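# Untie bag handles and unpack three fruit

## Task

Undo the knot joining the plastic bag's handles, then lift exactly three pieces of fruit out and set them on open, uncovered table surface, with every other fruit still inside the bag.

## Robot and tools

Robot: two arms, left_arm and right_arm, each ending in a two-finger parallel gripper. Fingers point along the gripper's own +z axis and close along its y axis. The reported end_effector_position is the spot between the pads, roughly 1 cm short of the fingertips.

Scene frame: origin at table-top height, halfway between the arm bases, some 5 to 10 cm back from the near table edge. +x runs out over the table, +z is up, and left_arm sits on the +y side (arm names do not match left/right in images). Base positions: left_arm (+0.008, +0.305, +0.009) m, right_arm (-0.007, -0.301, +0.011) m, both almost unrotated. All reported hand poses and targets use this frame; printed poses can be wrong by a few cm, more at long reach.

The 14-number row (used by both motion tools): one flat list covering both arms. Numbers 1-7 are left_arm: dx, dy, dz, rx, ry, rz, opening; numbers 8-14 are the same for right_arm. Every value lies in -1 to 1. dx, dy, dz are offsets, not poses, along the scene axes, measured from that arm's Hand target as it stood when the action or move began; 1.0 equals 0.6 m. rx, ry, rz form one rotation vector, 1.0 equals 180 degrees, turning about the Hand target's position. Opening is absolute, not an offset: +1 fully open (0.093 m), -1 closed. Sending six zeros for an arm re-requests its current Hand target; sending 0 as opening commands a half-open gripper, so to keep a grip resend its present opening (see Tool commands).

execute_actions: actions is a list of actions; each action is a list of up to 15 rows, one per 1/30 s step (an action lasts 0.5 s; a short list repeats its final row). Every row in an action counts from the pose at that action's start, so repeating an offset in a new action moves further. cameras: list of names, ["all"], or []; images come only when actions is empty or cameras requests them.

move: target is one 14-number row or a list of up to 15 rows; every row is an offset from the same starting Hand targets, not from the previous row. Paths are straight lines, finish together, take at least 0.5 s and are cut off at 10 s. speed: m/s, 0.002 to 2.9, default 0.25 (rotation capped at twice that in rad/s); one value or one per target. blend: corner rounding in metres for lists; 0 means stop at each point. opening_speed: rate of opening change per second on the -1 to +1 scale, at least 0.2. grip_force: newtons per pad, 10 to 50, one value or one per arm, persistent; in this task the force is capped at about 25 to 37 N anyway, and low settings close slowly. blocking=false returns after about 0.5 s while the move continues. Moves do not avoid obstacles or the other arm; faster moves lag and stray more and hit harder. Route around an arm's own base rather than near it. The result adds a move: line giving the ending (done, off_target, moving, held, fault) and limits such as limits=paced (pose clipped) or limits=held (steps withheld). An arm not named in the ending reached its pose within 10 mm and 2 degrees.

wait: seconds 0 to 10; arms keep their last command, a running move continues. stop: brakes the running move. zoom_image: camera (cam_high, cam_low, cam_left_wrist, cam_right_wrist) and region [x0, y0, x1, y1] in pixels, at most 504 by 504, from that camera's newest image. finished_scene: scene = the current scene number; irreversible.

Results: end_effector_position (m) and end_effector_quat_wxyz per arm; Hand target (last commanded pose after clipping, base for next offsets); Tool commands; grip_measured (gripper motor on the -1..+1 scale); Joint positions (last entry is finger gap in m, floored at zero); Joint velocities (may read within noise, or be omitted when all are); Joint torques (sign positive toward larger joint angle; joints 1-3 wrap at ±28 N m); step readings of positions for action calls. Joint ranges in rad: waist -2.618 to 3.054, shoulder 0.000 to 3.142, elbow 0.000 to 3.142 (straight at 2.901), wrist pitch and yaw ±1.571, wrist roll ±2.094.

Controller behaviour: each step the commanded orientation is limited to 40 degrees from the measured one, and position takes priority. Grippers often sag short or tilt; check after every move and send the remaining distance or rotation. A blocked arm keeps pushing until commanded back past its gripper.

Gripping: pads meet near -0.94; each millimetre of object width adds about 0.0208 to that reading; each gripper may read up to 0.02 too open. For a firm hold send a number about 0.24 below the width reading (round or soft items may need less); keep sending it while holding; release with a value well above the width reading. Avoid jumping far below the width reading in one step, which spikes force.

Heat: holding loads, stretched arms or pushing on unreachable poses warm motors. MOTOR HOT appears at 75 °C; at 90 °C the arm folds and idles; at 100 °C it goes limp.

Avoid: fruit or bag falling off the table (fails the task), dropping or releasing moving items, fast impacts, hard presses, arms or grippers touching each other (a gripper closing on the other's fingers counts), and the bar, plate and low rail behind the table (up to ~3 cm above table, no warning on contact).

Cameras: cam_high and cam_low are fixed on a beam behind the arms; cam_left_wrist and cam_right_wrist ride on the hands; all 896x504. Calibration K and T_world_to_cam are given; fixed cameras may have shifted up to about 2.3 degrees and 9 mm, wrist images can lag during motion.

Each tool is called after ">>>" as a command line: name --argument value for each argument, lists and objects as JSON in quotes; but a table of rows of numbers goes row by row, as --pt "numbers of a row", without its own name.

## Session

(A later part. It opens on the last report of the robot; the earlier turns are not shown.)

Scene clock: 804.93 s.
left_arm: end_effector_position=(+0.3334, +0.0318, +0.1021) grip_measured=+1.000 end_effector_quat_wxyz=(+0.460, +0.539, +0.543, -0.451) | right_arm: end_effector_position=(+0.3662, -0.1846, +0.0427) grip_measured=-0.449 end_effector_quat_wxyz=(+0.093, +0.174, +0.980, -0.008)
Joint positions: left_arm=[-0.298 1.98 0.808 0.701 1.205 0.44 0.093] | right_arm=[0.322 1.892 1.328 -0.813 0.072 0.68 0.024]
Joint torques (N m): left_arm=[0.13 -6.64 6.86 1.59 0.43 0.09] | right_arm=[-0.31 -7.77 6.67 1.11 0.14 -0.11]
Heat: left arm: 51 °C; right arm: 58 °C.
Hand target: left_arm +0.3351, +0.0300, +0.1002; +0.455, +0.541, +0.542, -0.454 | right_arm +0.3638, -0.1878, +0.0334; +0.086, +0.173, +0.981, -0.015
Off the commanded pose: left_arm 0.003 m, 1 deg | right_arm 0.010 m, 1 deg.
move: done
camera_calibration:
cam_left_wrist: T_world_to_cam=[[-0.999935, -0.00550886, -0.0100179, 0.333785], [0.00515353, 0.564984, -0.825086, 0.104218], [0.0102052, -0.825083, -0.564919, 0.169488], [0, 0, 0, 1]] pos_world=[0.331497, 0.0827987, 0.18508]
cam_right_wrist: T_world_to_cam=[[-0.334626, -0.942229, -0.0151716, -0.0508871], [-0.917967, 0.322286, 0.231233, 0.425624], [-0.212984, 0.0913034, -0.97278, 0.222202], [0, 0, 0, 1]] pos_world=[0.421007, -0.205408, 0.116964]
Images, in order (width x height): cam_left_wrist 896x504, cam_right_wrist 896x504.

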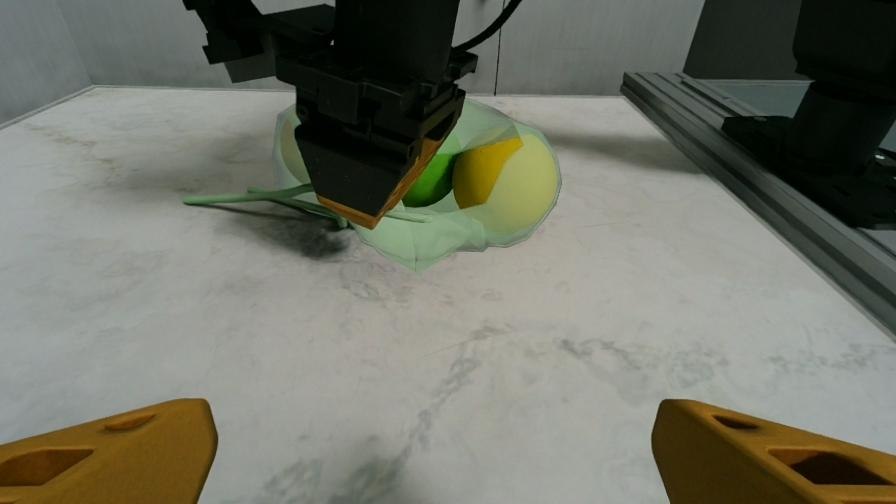

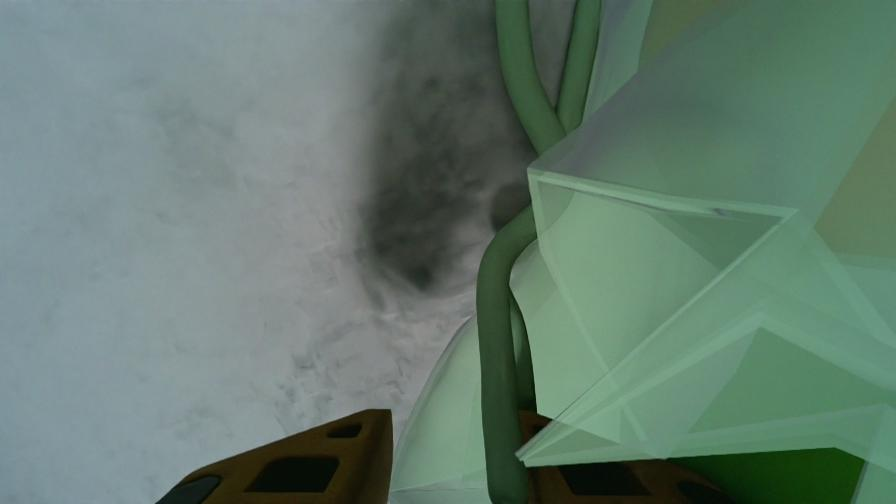

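>>> move --target '[0,0,0,0,0,0,1,0,0,0,0,0,0,-1]' --opening_speed 0.4 --cameras '["cam_right_wrist","cam_left_wrist"]'

>>> zoom_image --camera "cam_right_wrist" --region '[330, 250, 580, 500]'

Scene clock: 816.47 s.
left_arm: end_effector_position=(+0.3334, +0.0318, +0.1021) grip_measured=+1.000 end_effector_quat_wxyz=(+0.460, +0.539, +0.543, -0.451) | right_arm: end_effector_position=(+0.3663, -0.1846, +0.0427) grip_measured=-0.963 end_effector_quat_wxyz=(+0.093, +0.174, +0.980, -0.008)
Joint positions: left_arm=[-0.298 1.98 0.808 0.701 1.205 0.44 0.093] | right_arm=[0.322 1.892 1.328 -0.813 0.072 0.68 0]
Joint torques (N m): left_arm=[0.1 -6.6 6.89 1.61 0.41 0.1] | right_arm=[-0.46 -7.9 6.75 1.1 0.17 -0.09]
Heat: left arm: 51 °C; right arm: 58 °C.
Hand target: left_arm +0.3351, +0.0300, +0.1002; +0.455, +0.541, +0.542, -0.454 | right_arm +0.3638, -0.1878, +0.0334; +0.086, +0.173, +0.981, -0.015
Off the commanded pose: left_arm 0.003 m, 1 deg | right_arm 0.010 m, 1 deg.
move: done
camera_calibration:
cam_left_wrist: T_world_to_cam=[[-0.999935, -0.00550886, -0.0100179, 0.333785], [0.00515353, 0.564984, -0.825086, 0.104218], [0.0102052, -0.825083, -0.564919, 0.169488], [0, 0, 0, 1]] pos_world=[0.331497, 0.0827987, 0.18508]
cam_right_wrist: T_world_to_cam=[[-0.334546, -0.942254, -0.0153901, -0.0508654], [-0.918068, 0.322186, 0.230971, 0.425746], [-0.212675, 0.0913997, -0.972839, 0.222217], [0, 0, 0, 1]] pos_world=[0.421107, -0.205408, 0.117063]
Images, in order (width x height): cam_left_wrist 896x504, cam_right_wrist 896x504.

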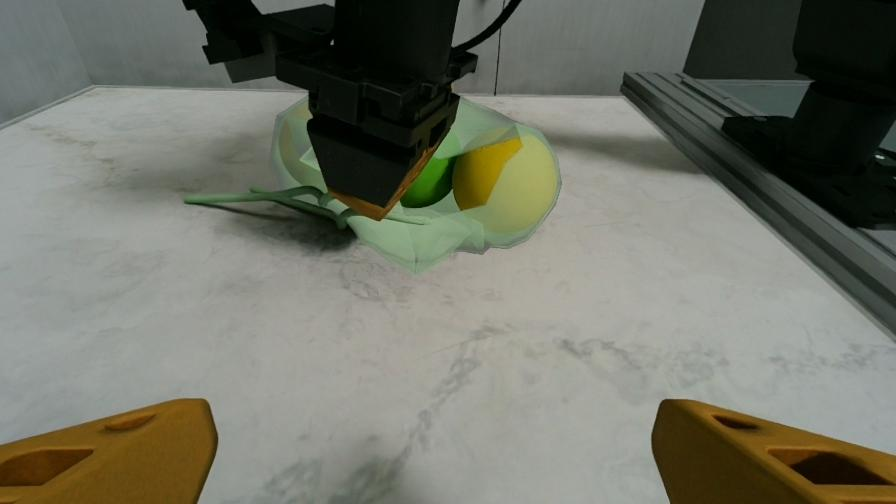

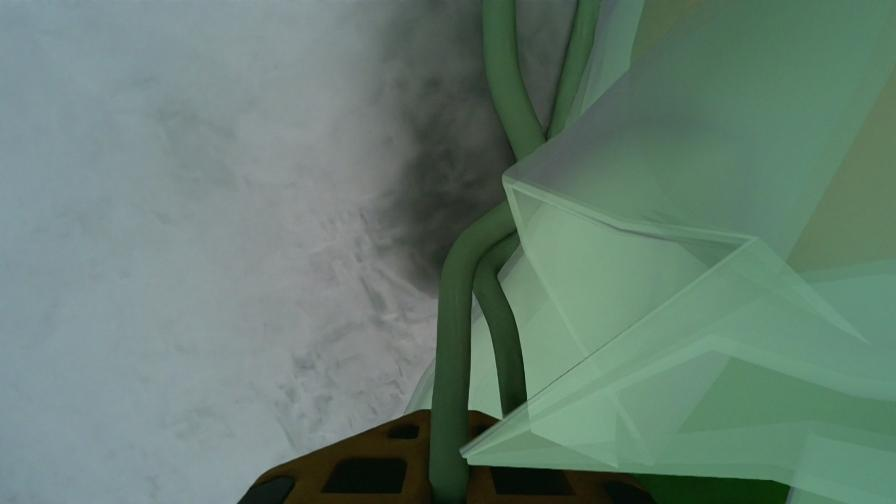

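Scaled by 2.016 from the camera's 896x504 image, which has a finer 1280x720 frame.

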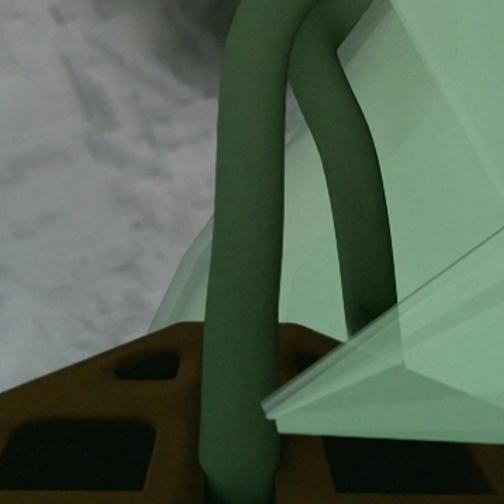

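>>> move --target '[0,0,0,0,0,0,1,0,0,0.1,0,0,0,-1]' --speed 0.08 --cameras '["cam_right_wrist","cam_left_wrist"]'

Scene clock: 838.07 s.
left_arm: end_effector_position=(+0.3334, +0.0318, +0.1021) grip_measured=+1.000 end_effector_quat_wxyz=(+0.460, +0.539, +0.543, -0.451) | right_arm: end_effector_position=(+0.3591, -0.1860, +0.0738) grip_measured=-0.963 end_effector_quat_wxyz=(+0.069, +0.172, +0.982, -0.022)
Joint positions: left_arm=[-0.298 1.98 0.808 0.701 1.205 0.44 0.093] | right_arm=[0.322 1.877 1.445 -0.999 0.072 0.676 0]
Joint torques (N m): left_arm=[0.17 -6.63 6.84 1.6 0.42 0.08] | right_arm=[-0.8 -12.42 11.15 0.56 0.17 -0.1]
Heat: left arm: 50 °C; right arm: 58 °C.
Hand target: left_arm +0.3351, +0.0300, +0.1002; +0.455, +0.541, +0.542, -0.454 | right_arm +0.3638, -0.1878, +0.0935; +0.086, +0.173, +0.981, -0.015
Off the commanded pose: left_arm 0.003 m, 1 deg | right_arm 0.020 m, 2 deg.
move: off_target (right_arm)
camera_calibration:
cam_left_wrist: T_world_to_cam=[[-0.999935, -0.00550886, -0.0100179, 0.333785], [0.00515353, 0.564984, -0.825086, 0.104218], [0.0102052, -0.825083, -0.564919, 0.169488], [0, 0, 0, 1]] pos_world=[0.331497, 0.0827987, 0.18508]
cam_right_wrist: T_world_to_cam=[[-0.332222, -0.942991, 0.0199139, -0.0577216], [-0.905504, 0.324782, 0.273093, 0.405239], [-0.263992, 0.0726954, -0.961781, 0.26518], [0, 0, 0, 1]] pos_world=[0.417774, -0.205323, 0.145527]
Images, in order (width x height): cam_left_wrist 896x504, cam_right_wrist 896x504.

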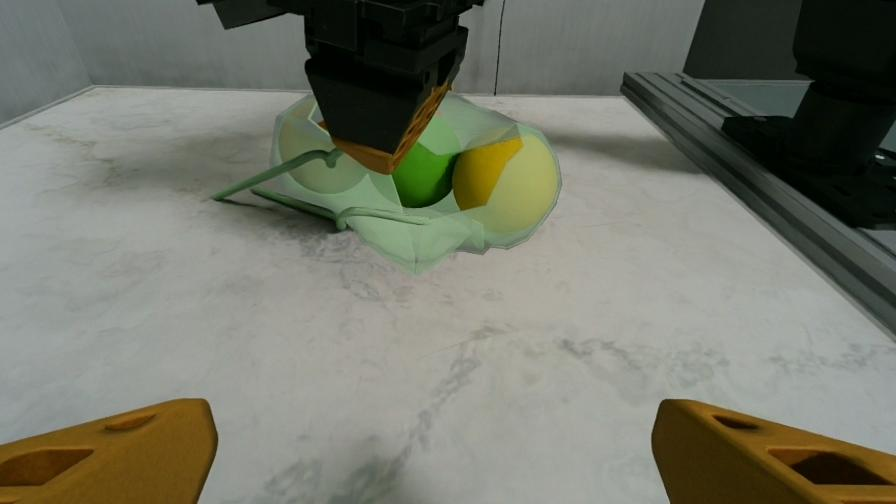

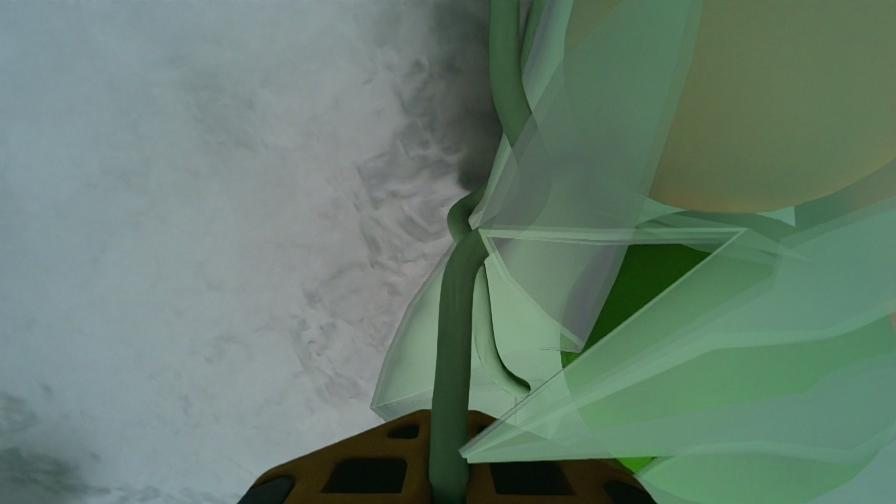

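>>> move --pt "0 0 0 0 0 0 1 -0.005 -0.03 0.13 0 0 0 -1" --pt "0 0 0 0 0 0 1 -0.02 -0.2 0.13 0 0 0 -1" --speed 0.1 --blend '[0.03,0]' --cameras '["cam_right_wrist","cam_left_wrist","cam_high"]'

>>> zoom_image --camera "cam_left_wrist" --region '[220, 40, 600, 290]'

Scene clock: 850.23 s.
left_arm: end_effector_position=(+0.3334, +0.0318, +0.1021) grip_measured=+1.000 end_effector_quat_wxyz=(+0.460, +0.539, +0.543, -0.451) | right_arm: end_effector_position=(+0.3568, -0.3071, +0.1632) grip_measured=-0.963 end_effector_quat_wxyz=(+0.076, +0.174, +0.982, -0.019)
Joint positions: left_arm=[-0.298 1.98 0.808 0.701 1.205 0.44 0.093] | right_arm=[-0.035 1.753 1.62 -1.267 0.017 0.326 0]
Joint torques (N m): left_arm=[0.1 -6.64 6.86 1.6 0.43 0.09] | right_arm=[-0.72 -11.69 7.01 0.92 0 -0.09]
Heat: left arm: 50 °C; right arm: 61 °C.
Hand target: left_arm +0.3351, +0.0300, +0.1002; +0.455, +0.541, +0.542, -0.454 | right_arm +0.3518, -0.3078, +0.1714; +0.086, +0.173, +0.981, -0.015
Off the commanded pose: left_arm 0.003 m, 1 deg | right_arm 0.010 m, 1 deg.
move: done
camera_calibration:
cam_left_wrist: T_world_to_cam=[[-0.999935, -0.00550886, -0.0100179, 0.333785], [0.00515353, 0.564984, -0.825086, 0.104218], [0.0102052, -0.825083, -0.564919, 0.169488], [0, 0, 0, 1]] pos_world=[0.331497, 0.0827987, 0.18508]
cam_right_wrist: T_world_to_cam=[[-0.335445, -0.941974, 0.0126853, -0.171781], [-0.908612, 0.327062, 0.259719, 0.422037], [-0.248798, 0.0755955, -0.965601, 0.355467], [0, 0, 0, 1]] pos_world=[0.414284, -0.326717, 0.235807]
Images, in order (width x height): cam_high 896x504, cam_left_wrist 896x504, cam_right_wrist 896x504.

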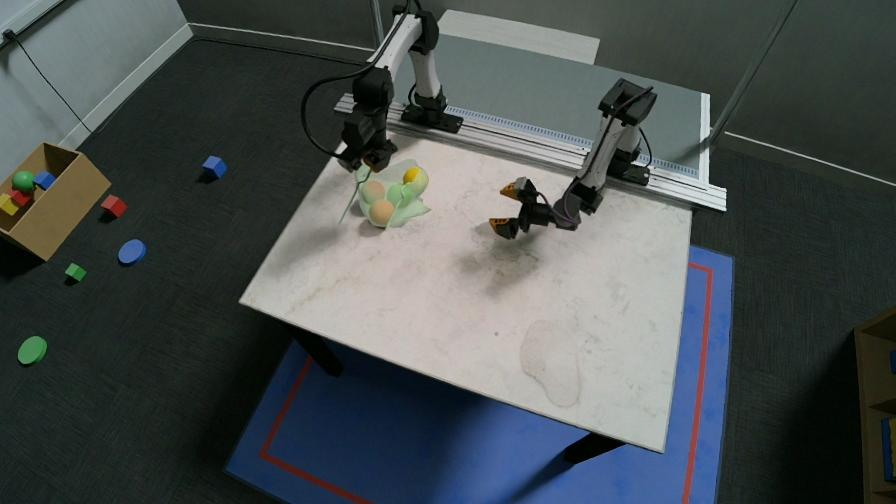

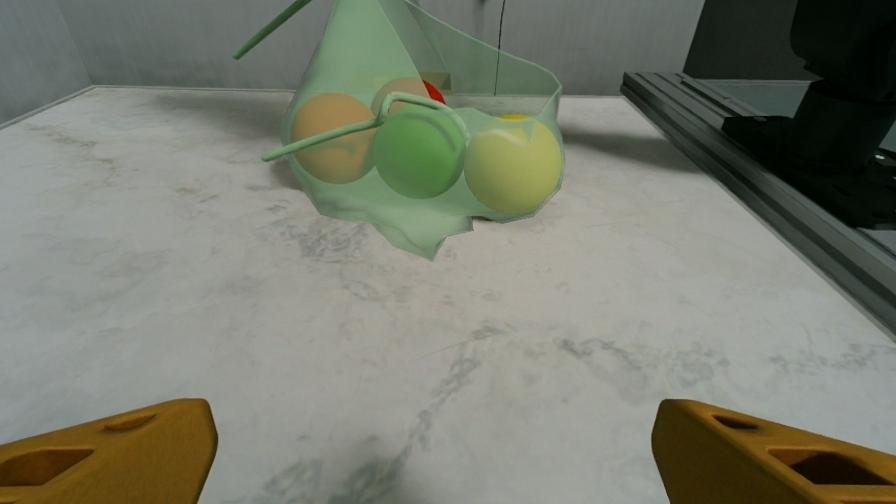

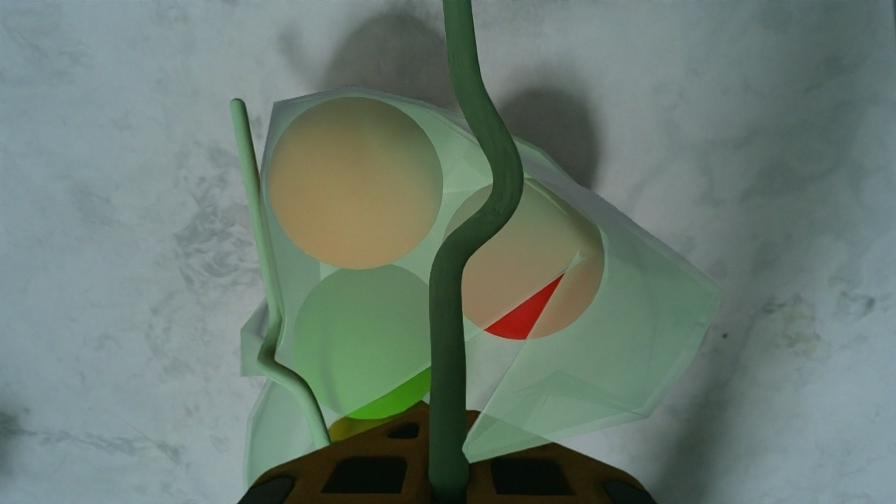

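Scaled by 1.326 from the camera's 896x504 image, which has a finer 1280x720 frame.

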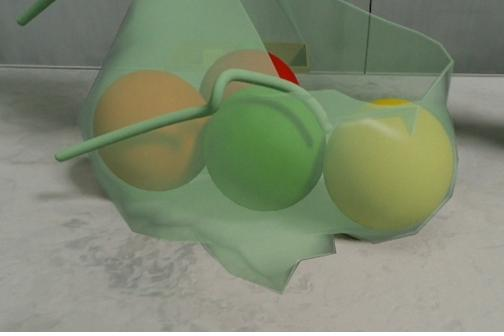

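>>> move --target '[0.041,-0.325,0.005,-0.1307,0.4859,0.2174,-0.1,0,0,0,0,0,0,-1]' --speed 0.2 --cameras '["cam_right_wrist","cam_left_wrist","cam_high"]'

>>> zoom_image --camera "cam_left_wrist" --region '[200, 80, 700, 500]'

Scene clock: 913.97 s.
left_arm: end_effector_position=(+0.3559, -0.1626, +0.1141) grip_measured=-0.098 end_effector_quat_wxyz=(+0.171, -0.186, +0.733, -0.631) | right_arm: end_effector_position=(+0.3568, -0.3071, +0.1632) grip_measured=-0.963 end_effector_quat_wxyz=(+0.076, +0.174, +0.982, -0.019)
Joint positions: left_arm=[-0.858 2.2 1.127 0.93 0.18 -1.54 0.04] | right_arm=[-0.035 1.753 1.62 -1.267 0.017 0.325 0]
Joint torques (N m): left_arm=[0.23 -8.13 7.86 2.22 -0.09 -0.09] | right_arm=[-0.72 -11.78 7.13 0.92 -0.01 -0.1]
Heat: left arm: 49 °C; right arm: 57 °C.
Hand target: left_arm +0.3596, -0.1650, +0.1032; +0.167, -0.198, +0.740, -0.621 | right_arm +0.3518, -0.3078, +0.1714; +0.086, +0.173, +0.981, -0.015
Off the commanded pose: left_arm 0.012 m, 2 deg | right_arm 0.010 m, 1 deg.
move: off_target (left_arm)
camera_calibration:
cam_left_wrist: T_world_to_cam=[[0.0489168, -0.131309, 0.990134, -0.152608], [-0.995644, -0.0851953, 0.0378906, 0.375876], [0.0793794, -0.987674, -0.134904, -0.0844659], [0, 0, 0, 1]] pos_world=[0.388409, -0.0714407, 0.125466]
cam_right_wrist: T_world_to_cam=[[-0.335102, -0.942095, 0.012817, -0.17196], [-0.908712, 0.326762, 0.259748, 0.422064], [-0.248895, 0.0753951, -0.965591, 0.355465], [0, 0, 0, 1]] pos_world=[0.414384, -0.326718, 0.235807]
Images, in order (width x height): cam_high 896x504, cam_left_wrist 896x504, cam_right_wrist 896x504.

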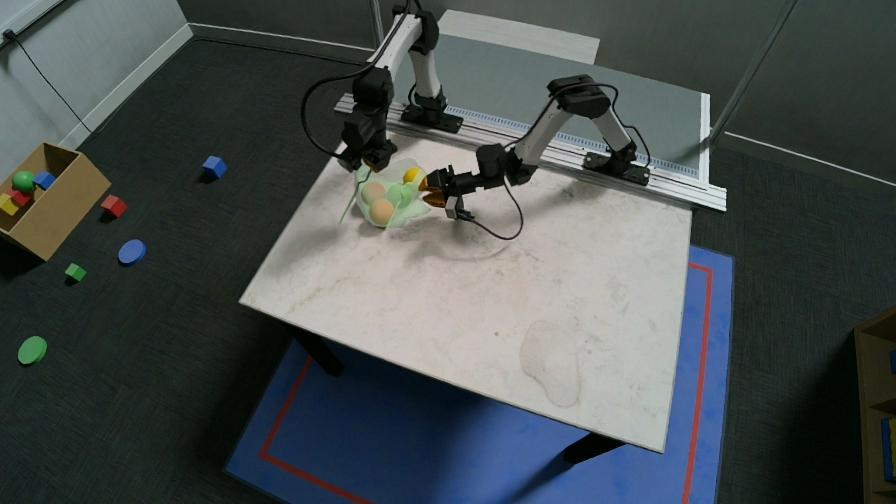

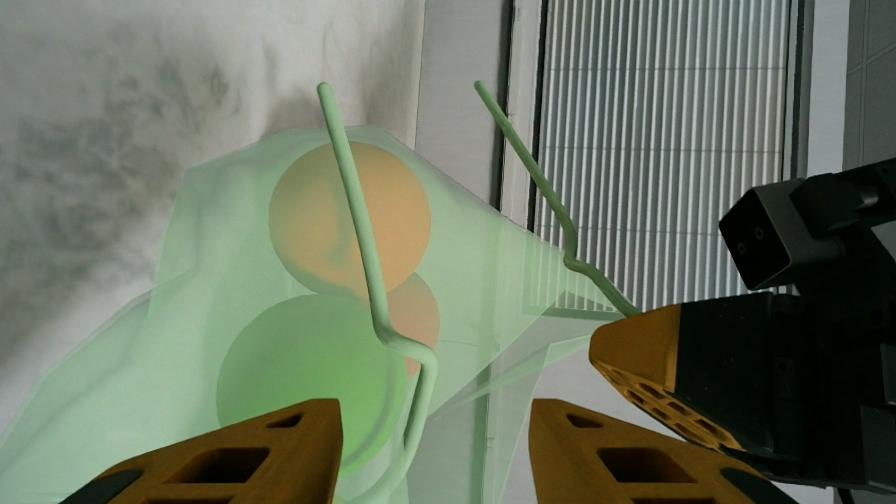

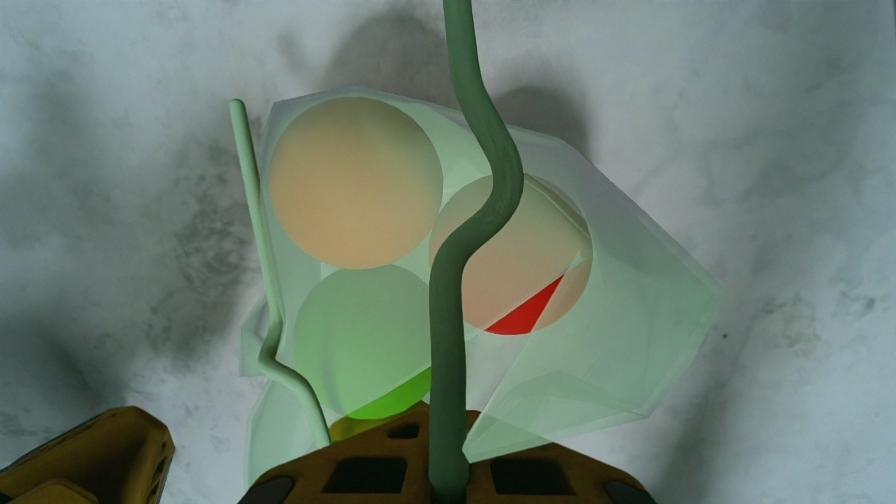

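Scaled by 1.008 from the camera's 896x504 image, which has a finer 1280x720 frame.

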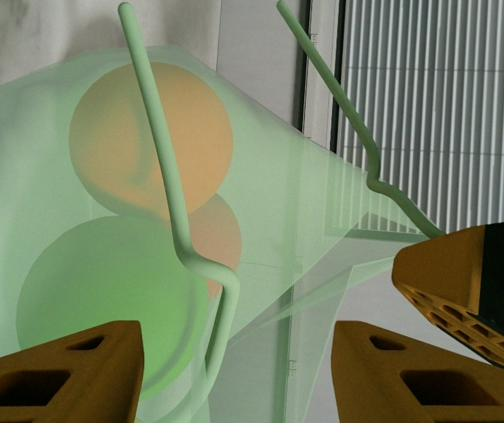

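>>> move --target '[0.022,-0.045,-0.018,0,0,0,-0.4,0,0,0,0,0,0,-1]' --speed 0.15 --cameras '["cam_left_wrist"]'

Scene clock: 932.17 s.
left_arm: end_effector_position=(+0.3695, -0.1897, +0.1040) grip_measured=-0.398 end_effector_quat_wxyz=(+0.171, -0.186, +0.733, -0.632) | right_arm: end_effector_position=(+0.3568, -0.3071, +0.1632) grip_measured=-0.963 end_effector_quat_wxyz=(+0.076, +0.174, +0.982, -0.019)
Joint positions: left_arm=[-0.873 2.306 1.276 0.888 0.164 -1.544 0.026] | right_arm=[-0.035 1.753 1.62 -1.267 0.017 0.325 0]
Joint torques (N m): left_arm=[0.16 -8.95 7.98 2.21 -0.11 -0.07] | right_arm=[-0.72 -11.7 6.95 0.9 -0.04 -0.06]
Heat: left arm: 53 °C; right arm: 57 °C.
Hand target: left_arm +0.3727, -0.1922, +0.0925; +0.167, -0.198, +0.740, -0.621 | right_arm +0.3518, -0.3078, +0.1714; +0.086, +0.173, +0.981, -0.015
Off the commanded pose: left_arm 0.012 m, 2 deg | right_arm 0.010 m, 1 deg.
move: off_target (left_arm)
camera_calibration:
cam_left_wrist: T_world_to_cam=[[0.0496965, -0.130443, 0.99021, -0.146868], [-0.99559, -0.0854557, 0.0387092, 0.387356], [0.0795698, -0.987766, -0.134114, -0.113878], [0, 0, 0, 1]] pos_world=[0.402008, -0.0985406, 0.115163]
Images, in order (width x height): cam_left_wrist 896x504.

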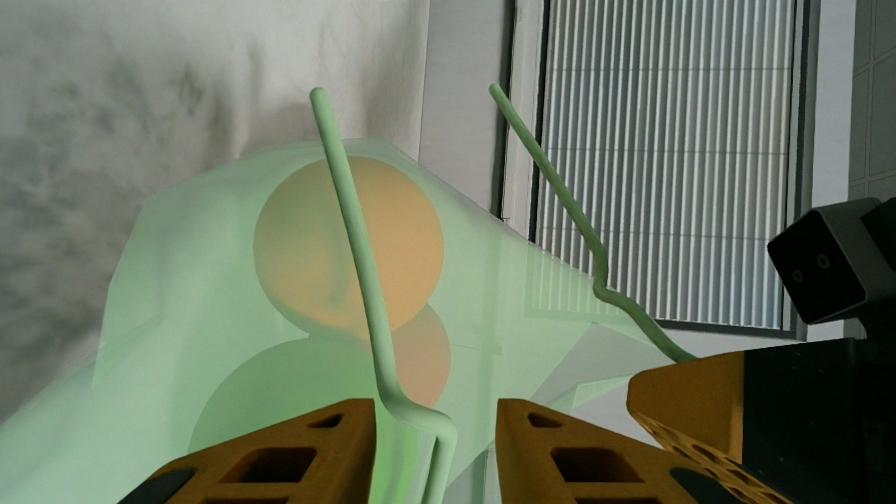

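>>> move --target '[0.021,-0.039,-0.036,0,0,0,-0.4,0,0,0,0,0,0,-1]' --speed 0.12 --cameras '["cam_left_wrist"]'

Scene clock: 944.33 s.
left_arm: end_effector_position=(+0.3829, -0.2132, +0.0824) grip_measured=-0.398 end_effector_quat_wxyz=(+0.171, -0.187, +0.733, -0.631) | right_arm: end_effector_position=(+0.3568, -0.3071, +0.1632) grip_measured=-0.963 end_effector_quat_wxyz=(+0.076, +0.174, +0.982, -0.019)
Joint positions: left_arm=[-0.883 2.434 1.422 0.867 0.153 -1.545 0.026] | right_arm=[-0.035 1.753 1.62 -1.267 0.017 0.325 0]
Joint torques (N m): left_arm=[0.09 -9.63 8.08 2.25 -0.1 -0.08] | right_arm=[-0.66 -11.62 7.09 0.89 0 -0.08]
Heat: left arm: 54 °C; right arm: 56 °C.
Hand target: left_arm +0.3853, -0.2156, +0.0709; +0.167, -0.198, +0.740, -0.621 | right_arm +0.3518, -0.3078, +0.1714; +0.086, +0.173, +0.981, -0.015
Off the commanded pose: left_arm 0.012 m, 2 deg | right_arm 0.010 m, 1 deg.
move: off_target (left_arm)
camera_calibration:
cam_left_wrist: T_world_to_cam=[[0.0510226, -0.132109, 0.989921, -0.130136], [-0.995468, -0.0863756, 0.0397814, 0.399152], [0.0802496, -0.987465, -0.135917, -0.141095], [0, 0, 0, 1]] pos_world=[0.415306, -0.122041, 0.0937686]
Images, in order (width x height): cam_left_wrist 896x504.

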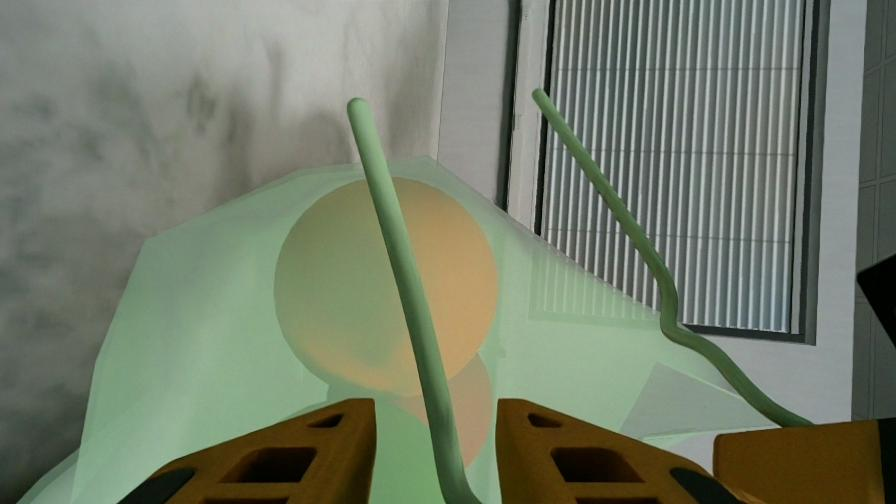

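>>> move --pt "0.01 -0.018 -0.003 0 0 0 -0.4 0 0 0 0 0 0 -1" --pt "0.01 -0.018 -0.003 0 0 0 -1 0 0 0 0 0 0 -1" --speed 0.12 --cameras '["cam_left_wrist"]'

Scene clock: 961.63 s.
left_arm: end_effector_position=(+0.3892, -0.2237, +0.0826) grip_measured=-0.949 end_effector_quat_wxyz=(+0.172, -0.187, +0.732, -0.632) | right_arm: end_effector_position=(+0.3568, -0.3070, +0.1632) grip_measured=-0.963 end_effector_quat_wxyz=(+0.076, +0.174, +0.982, -0.019)
Joint positions: left_arm=[-0.887 2.469 1.493 0.835 0.149 -1.546 0] | right_arm=[-0.035 1.753 1.62 -1.267 0.017 0.325 0]
Joint torques (N m): left_arm=[-0.05 -9.69 8.31 2.24 -0.09 -0.08] | right_arm=[-0.76 -11.66 6.84 0.91 -0.01 -0.1]
Heat: left arm: 54 °C; right arm: 56 °C.
Hand target: left_arm +0.3914, -0.2263, +0.0691; +0.167, -0.198, +0.740, -0.621 | right_arm +0.3518, -0.3078, +0.1714; +0.086, +0.173, +0.981, -0.015
Off the commanded pose: left_arm 0.014 m, 2 deg | right_arm 0.010 m, 1 deg.
move: off_target (left_arm); target 2's new opening was sent with left_arm's hand 0.014 m and 2 deg from that target
camera_calibration:
cam_left_wrist: T_world_to_cam=[[0.0496256, -0.129166, 0.99038, -0.130783], [-0.995448, -0.0871766, 0.0385099, 0.404432], [0.0813639, -0.987784, -0.132904, -0.15267], [0, 0, 0, 1]] pos_world=[0.421503, -0.132441, 0.0936598]
Images, in order (width x height): cam_left_wrist 896x504.

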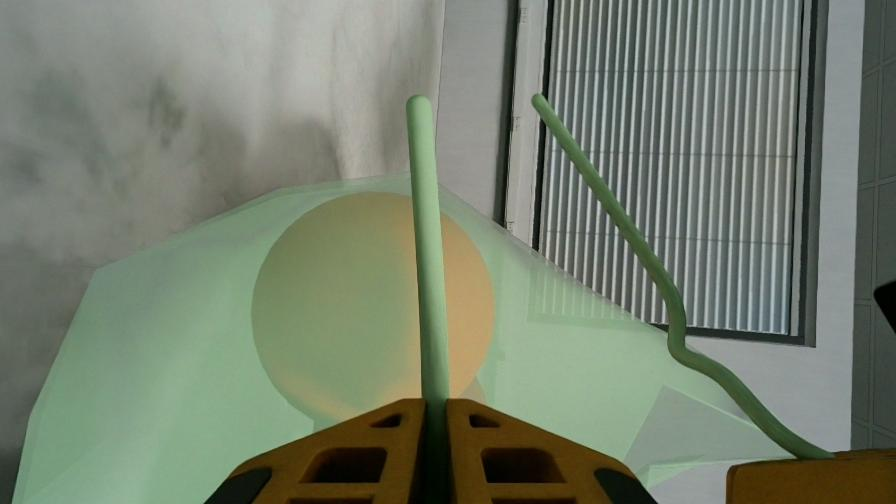

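>>> move --target '[-0.03,0.15,0.01,0,0,0,-1,0,0,0,0,0,0,-1]' --speed 0.1 --cameras '["cam_left_wrist","cam_right_wrist","cam_high","cam_low"]'

>>> zoom_image --camera "cam_high" --region '[320, 120, 500, 270]'

Scene clock: 970.70 s.
left_arm: end_effector_position=(+0.3747, -0.1382, +0.0626) grip_measured=-0.949 end_effector_quat_wxyz=(+0.164, -0.205, +0.744, -0.615) | right_arm: end_effector_position=(+0.3568, -0.3070, +0.1632) grip_measured=-0.963 end_effector_quat_wxyz=(+0.076, +0.174, +0.982, -0.019)
Joint positions: left_arm=[-0.793 2.313 1.101 1.019 0.226 -1.548 0] | right_arm=[-0.035 1.753 1.62 -1.267 0.017 0.325 0]
Joint torques (N m): left_arm=[0.65 -12.41 4.48 2.48 0.12 0.1] | right_arm=[-0.68 -11.69 7.01 0.92 0 -0.1]
Heat: left arm: 54 °C; right arm: 56 °C.
Hand target: left_arm +0.3734, -0.1363, +0.0751; +0.167, -0.198, +0.740, -0.621 | right_arm +0.3518, -0.3078, +0.1714; +0.086, +0.173, +0.981, -0.015
Off the commanded pose: left_arm 0.013 m, 1 deg | right_arm 0.010 m, 1 deg.
move: off_target (left_arm)
camera_calibration:
cam_left_wrist: T_world_to_cam=[[0.0957804, -0.157405, 0.982878, -0.119908], [-0.991036, -0.107464, 0.0793654, 0.391247], [0.0931312, -0.98167, -0.166287, -0.0712296], [0, 0, 0, 1]] pos_world=[0.405859, -0.0467532, 0.0749594]
cam_right_wrist: T_world_to_cam=[[-0.335008, -0.942137, 0.012106, -0.171751], [-0.90875, 0.326477, 0.259972, 0.421901], [-0.248882, 0.0760914, -0.96554, 0.355667], [0, 0, 0, 1]] pos_world=[0.414384, -0.326617, 0.235808]

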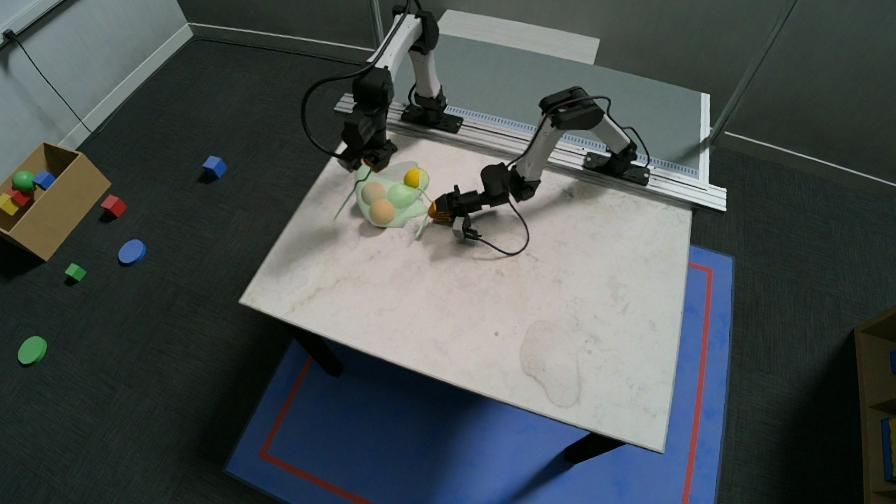

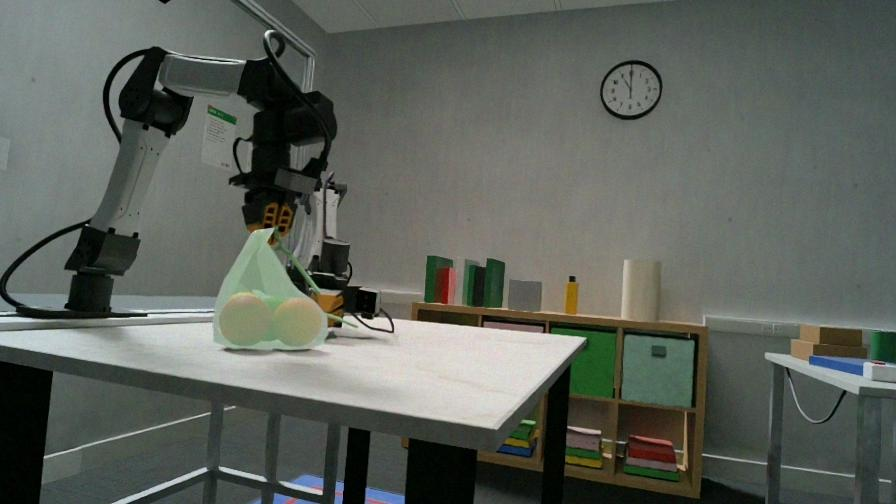

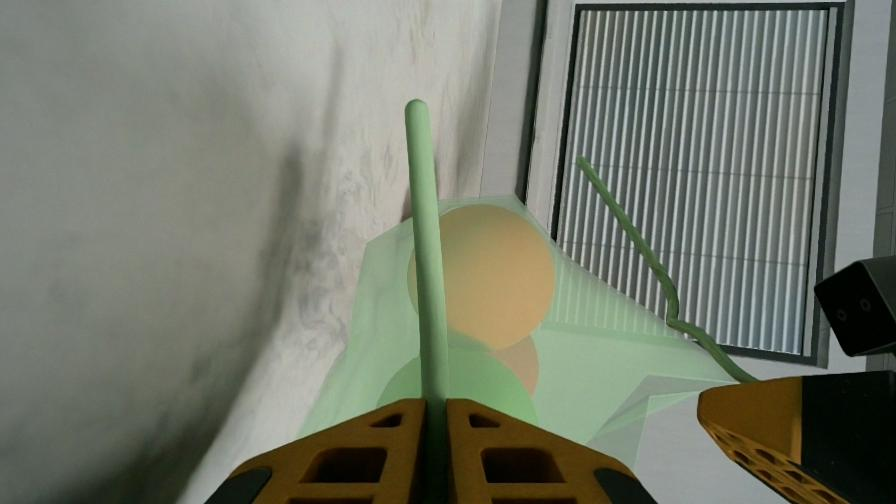

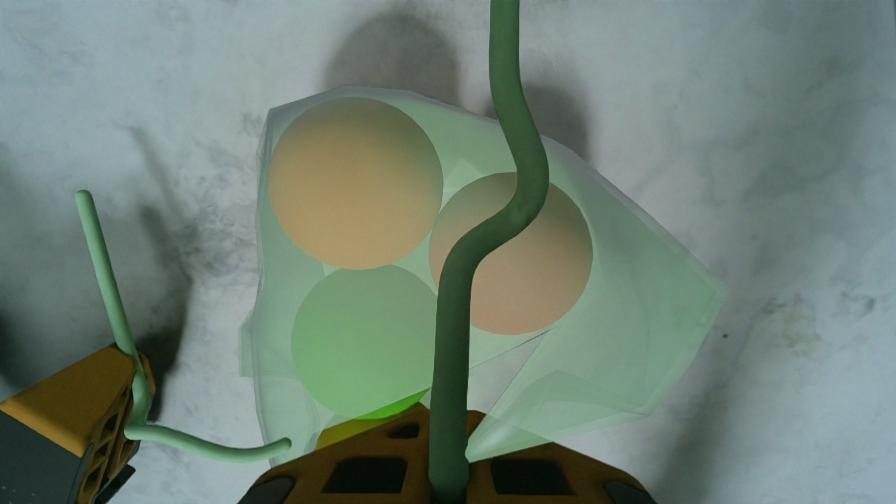

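Scaled by 2.800 from the camera's 896x504 image, which has a finer 1280x720 frame.

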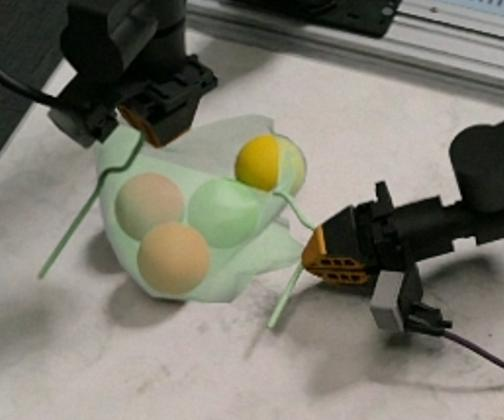

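>>> move --target '[0.1,0.02,0.0,0,0,0,-1,0.115,-0.07,-0.05,0,0,0,-1]' --speed 0.1 --cameras '["cam_left_wrist","cam_right_wrist","cam_high"]'

>>> zoom_image --camera "cam_high" --region '[320, 120, 500, 270]'

Scene clock: 1012.20 s.
left_arm: end_effector_position=(+0.4301, -0.1233, +0.0863) grip_measured=-0.949 end_effector_quat_wxyz=(+0.172, -0.197, +0.731, -0.630) | right_arm: end_effector_position=(+0.4108, -0.3448, +0.1376) grip_measured=-0.963 end_effector_quat_wxyz=(+0.072, +0.172, +0.982, -0.018)
Joint positions: left_arm=[-0.677 2.341 1.245 0.944 0.342 -1.528 0] | right_arm=[-0.128 1.985 1.821 -1.244 -0.002 0.23 0]
Joint torques (N m): left_arm=[0.62 -8.81 7.69 2.21 0.12 0.13] | right_arm=[-1.11 -8.85 11.89 1.03 -0.03 -0.09]
Heat: left arm: 67 °C; right arm: 56 °C.
Hand target: left_arm +0.4333, -0.1243, +0.0749; +0.167, -0.198, +0.740, -0.621 | right_arm +0.4208, -0.3497, +0.1414; +0.086, +0.173, +0.981, -0.015
Off the commanded pose: left_arm 0.012 m, 2 deg | right_arm 0.012 m, 2 deg.
move: off_target (left_arm, right_arm)
camera_calibration:
cam_left_wrist: T_world_to_cam=[[0.063186, -0.12569, 0.990055, -0.12899], [-0.993422, -0.102849, 0.0503439, 0.449906], [0.0954986, -0.986724, -0.131362, -0.0624342], [0, 0, 0, 1]] pos_world=[0.461059, -0.0315456, 0.0968561]
cam_right_wrist: T_world_to_cam=[[-0.331069, -0.943541, 0.0111279, -0.19101], [-0.908107, 0.321796, 0.267933, 0.486994], [-0.256387, 0.078599, -0.963373, 0.350928], [0, 0, 0, 1]] pos_world=[0.468978, -0.364521, 0.209718]
Images, in order (width x height): cam_high 896x504, cam_left_wrist 896x504, cam_right_wrist 896x504.

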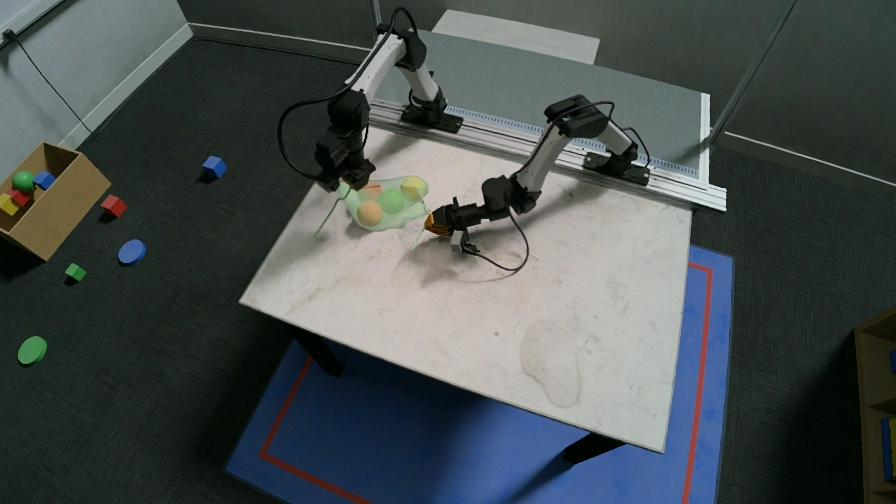

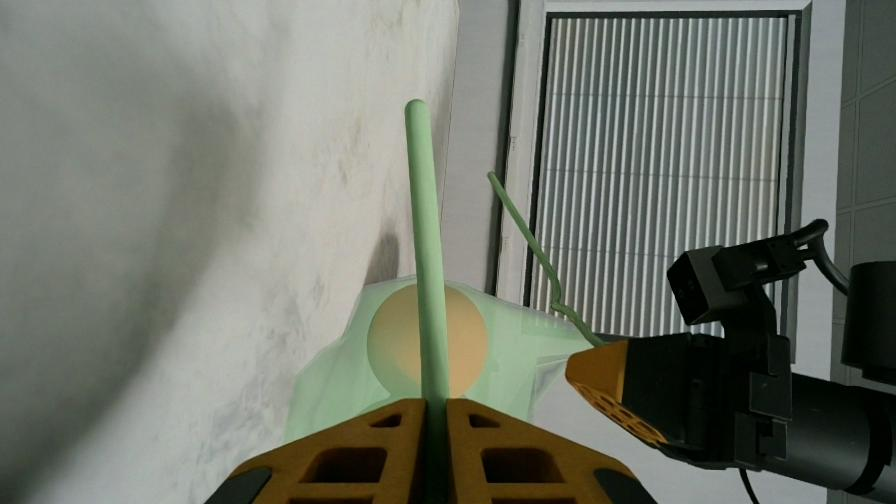

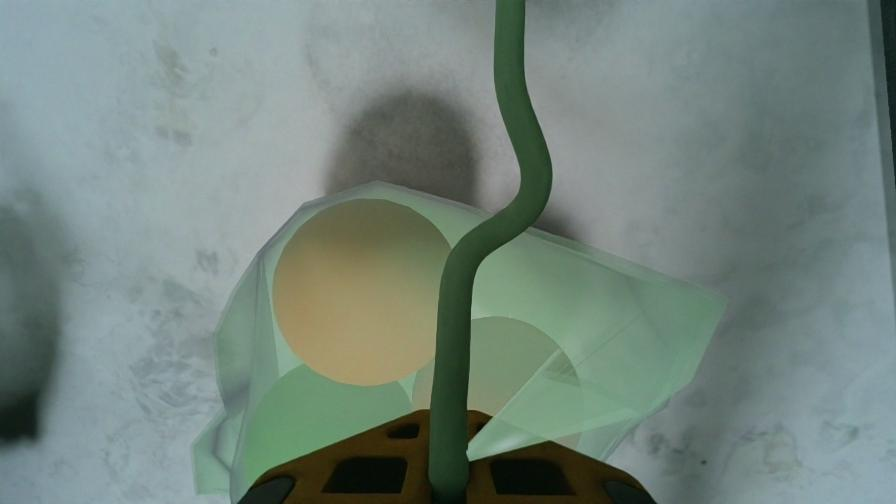

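Scaled by 2.800 from the camera's 896x504 image, which has a finer 1280x720 frame.

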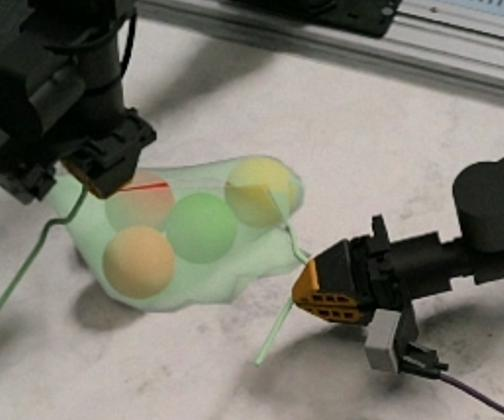

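>>> move --target '[-0.1,0.04,-0.01,0,0,0,-1,-0.11,0.17,0.04,0,0,0,-1]' --speed 0.1 --cameras '["cam_left_wrist","cam_right_wrist","cam_high"]'

>>> zoom_image --camera "cam_high" --region '[320, 120, 500, 270]'

Scene clock: 1078.03 s.
left_arm: end_effector_position=(+0.3739, -0.1013, +0.0573) grip_measured=-0.949 end_effector_quat_wxyz=(+0.160, -0.198, +0.745, -0.616) | right_arm: end_effector_position=(+0.3644, -0.2441, +0.1584) grip_measured=-0.963 end_effector_quat_wxyz=(+0.085, +0.168, +0.982, -0.007)
Joint positions: left_arm=[-0.722 2.278 0.978 1.103 0.312 -1.528 0] | right_arm=[0.141 1.778 1.639 -1.243 0.029 0.49 0]
Joint torques (N m): left_arm=[0.06 -11.77 4.19 2.48 -0.09 0.02] | right_arm=[-0.1 -11.69 6.9 0.69 0.24 0.09]
Heat: left arm: 58 °C; right arm: 64 °C.
Hand target: left_arm +0.3734, -0.1002, +0.0689; +0.167, -0.198, +0.740, -0.621 | right_arm +0.3548, -0.2477, +0.1655; +0.086, +0.172, +0.981, -0.015
Off the commanded pose: left_arm 0.012 m, 1 deg | right_arm 0.012 m, 1 deg.
move: off_target (left_arm, right_arm)
camera_calibration:
cam_left_wrist: T_world_to_cam=[[0.0906992, -0.159586, 0.983009, -0.107204], [-0.992935, -0.0903199, 0.0769522, 0.397425], [0.0765047, -0.983044, -0.16665, -0.0296376], [0, 0, 0, 1]] pos_world=[0.406608, -0.0103479, 0.0698603]
cam_right_wrist: T_world_to_cam=[[-0.322654, -0.946434, -0.0125156, -0.11162], [-0.918081, 0.309717, 0.247393, 0.410784], [-0.230265, 0.0913127, -0.968834, 0.345578], [0, 0, 0, 1]] pos_world=[0.420693, -0.264423, 0.231786]
Images, in order (width x height): cam_high 896x504, cam_left_wrist 896x504, cam_right_wrist 896x504.

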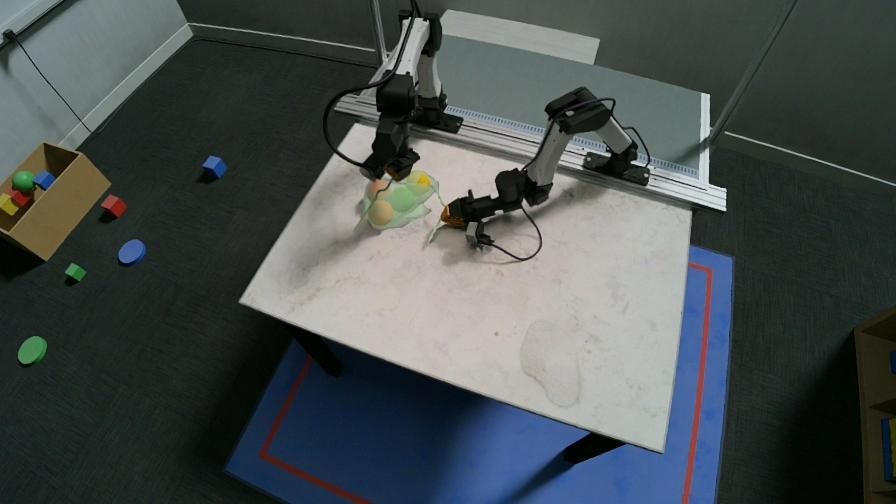

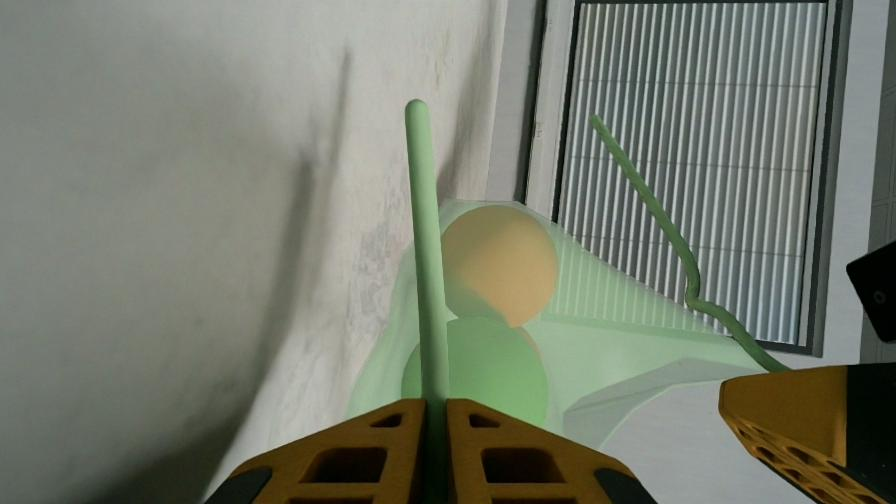

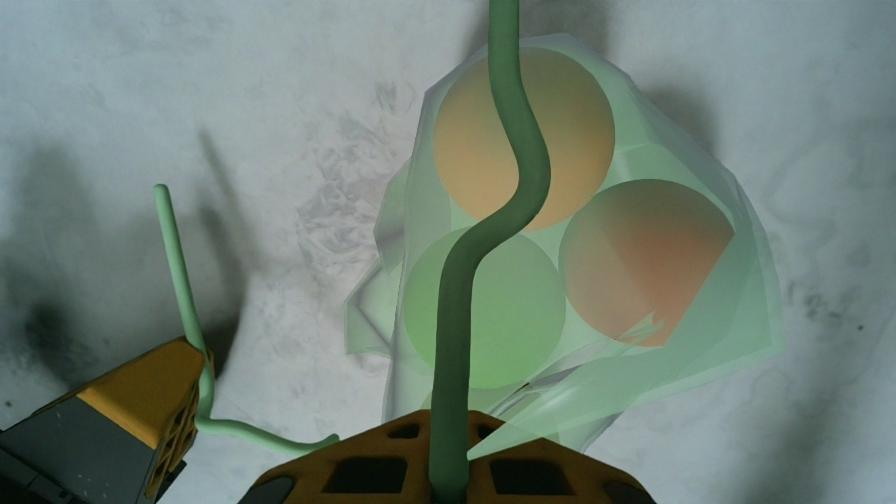

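Scaled by 2.800 from the camera's 896x504 image, which has a finer 1280x720 frame.

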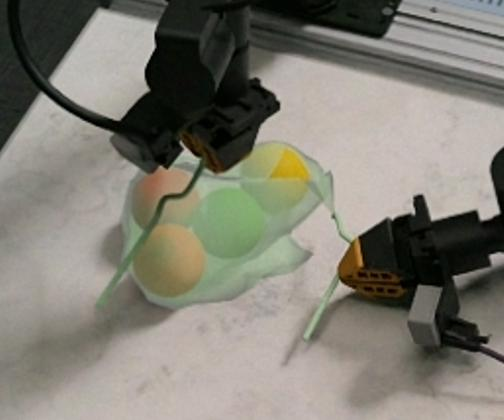

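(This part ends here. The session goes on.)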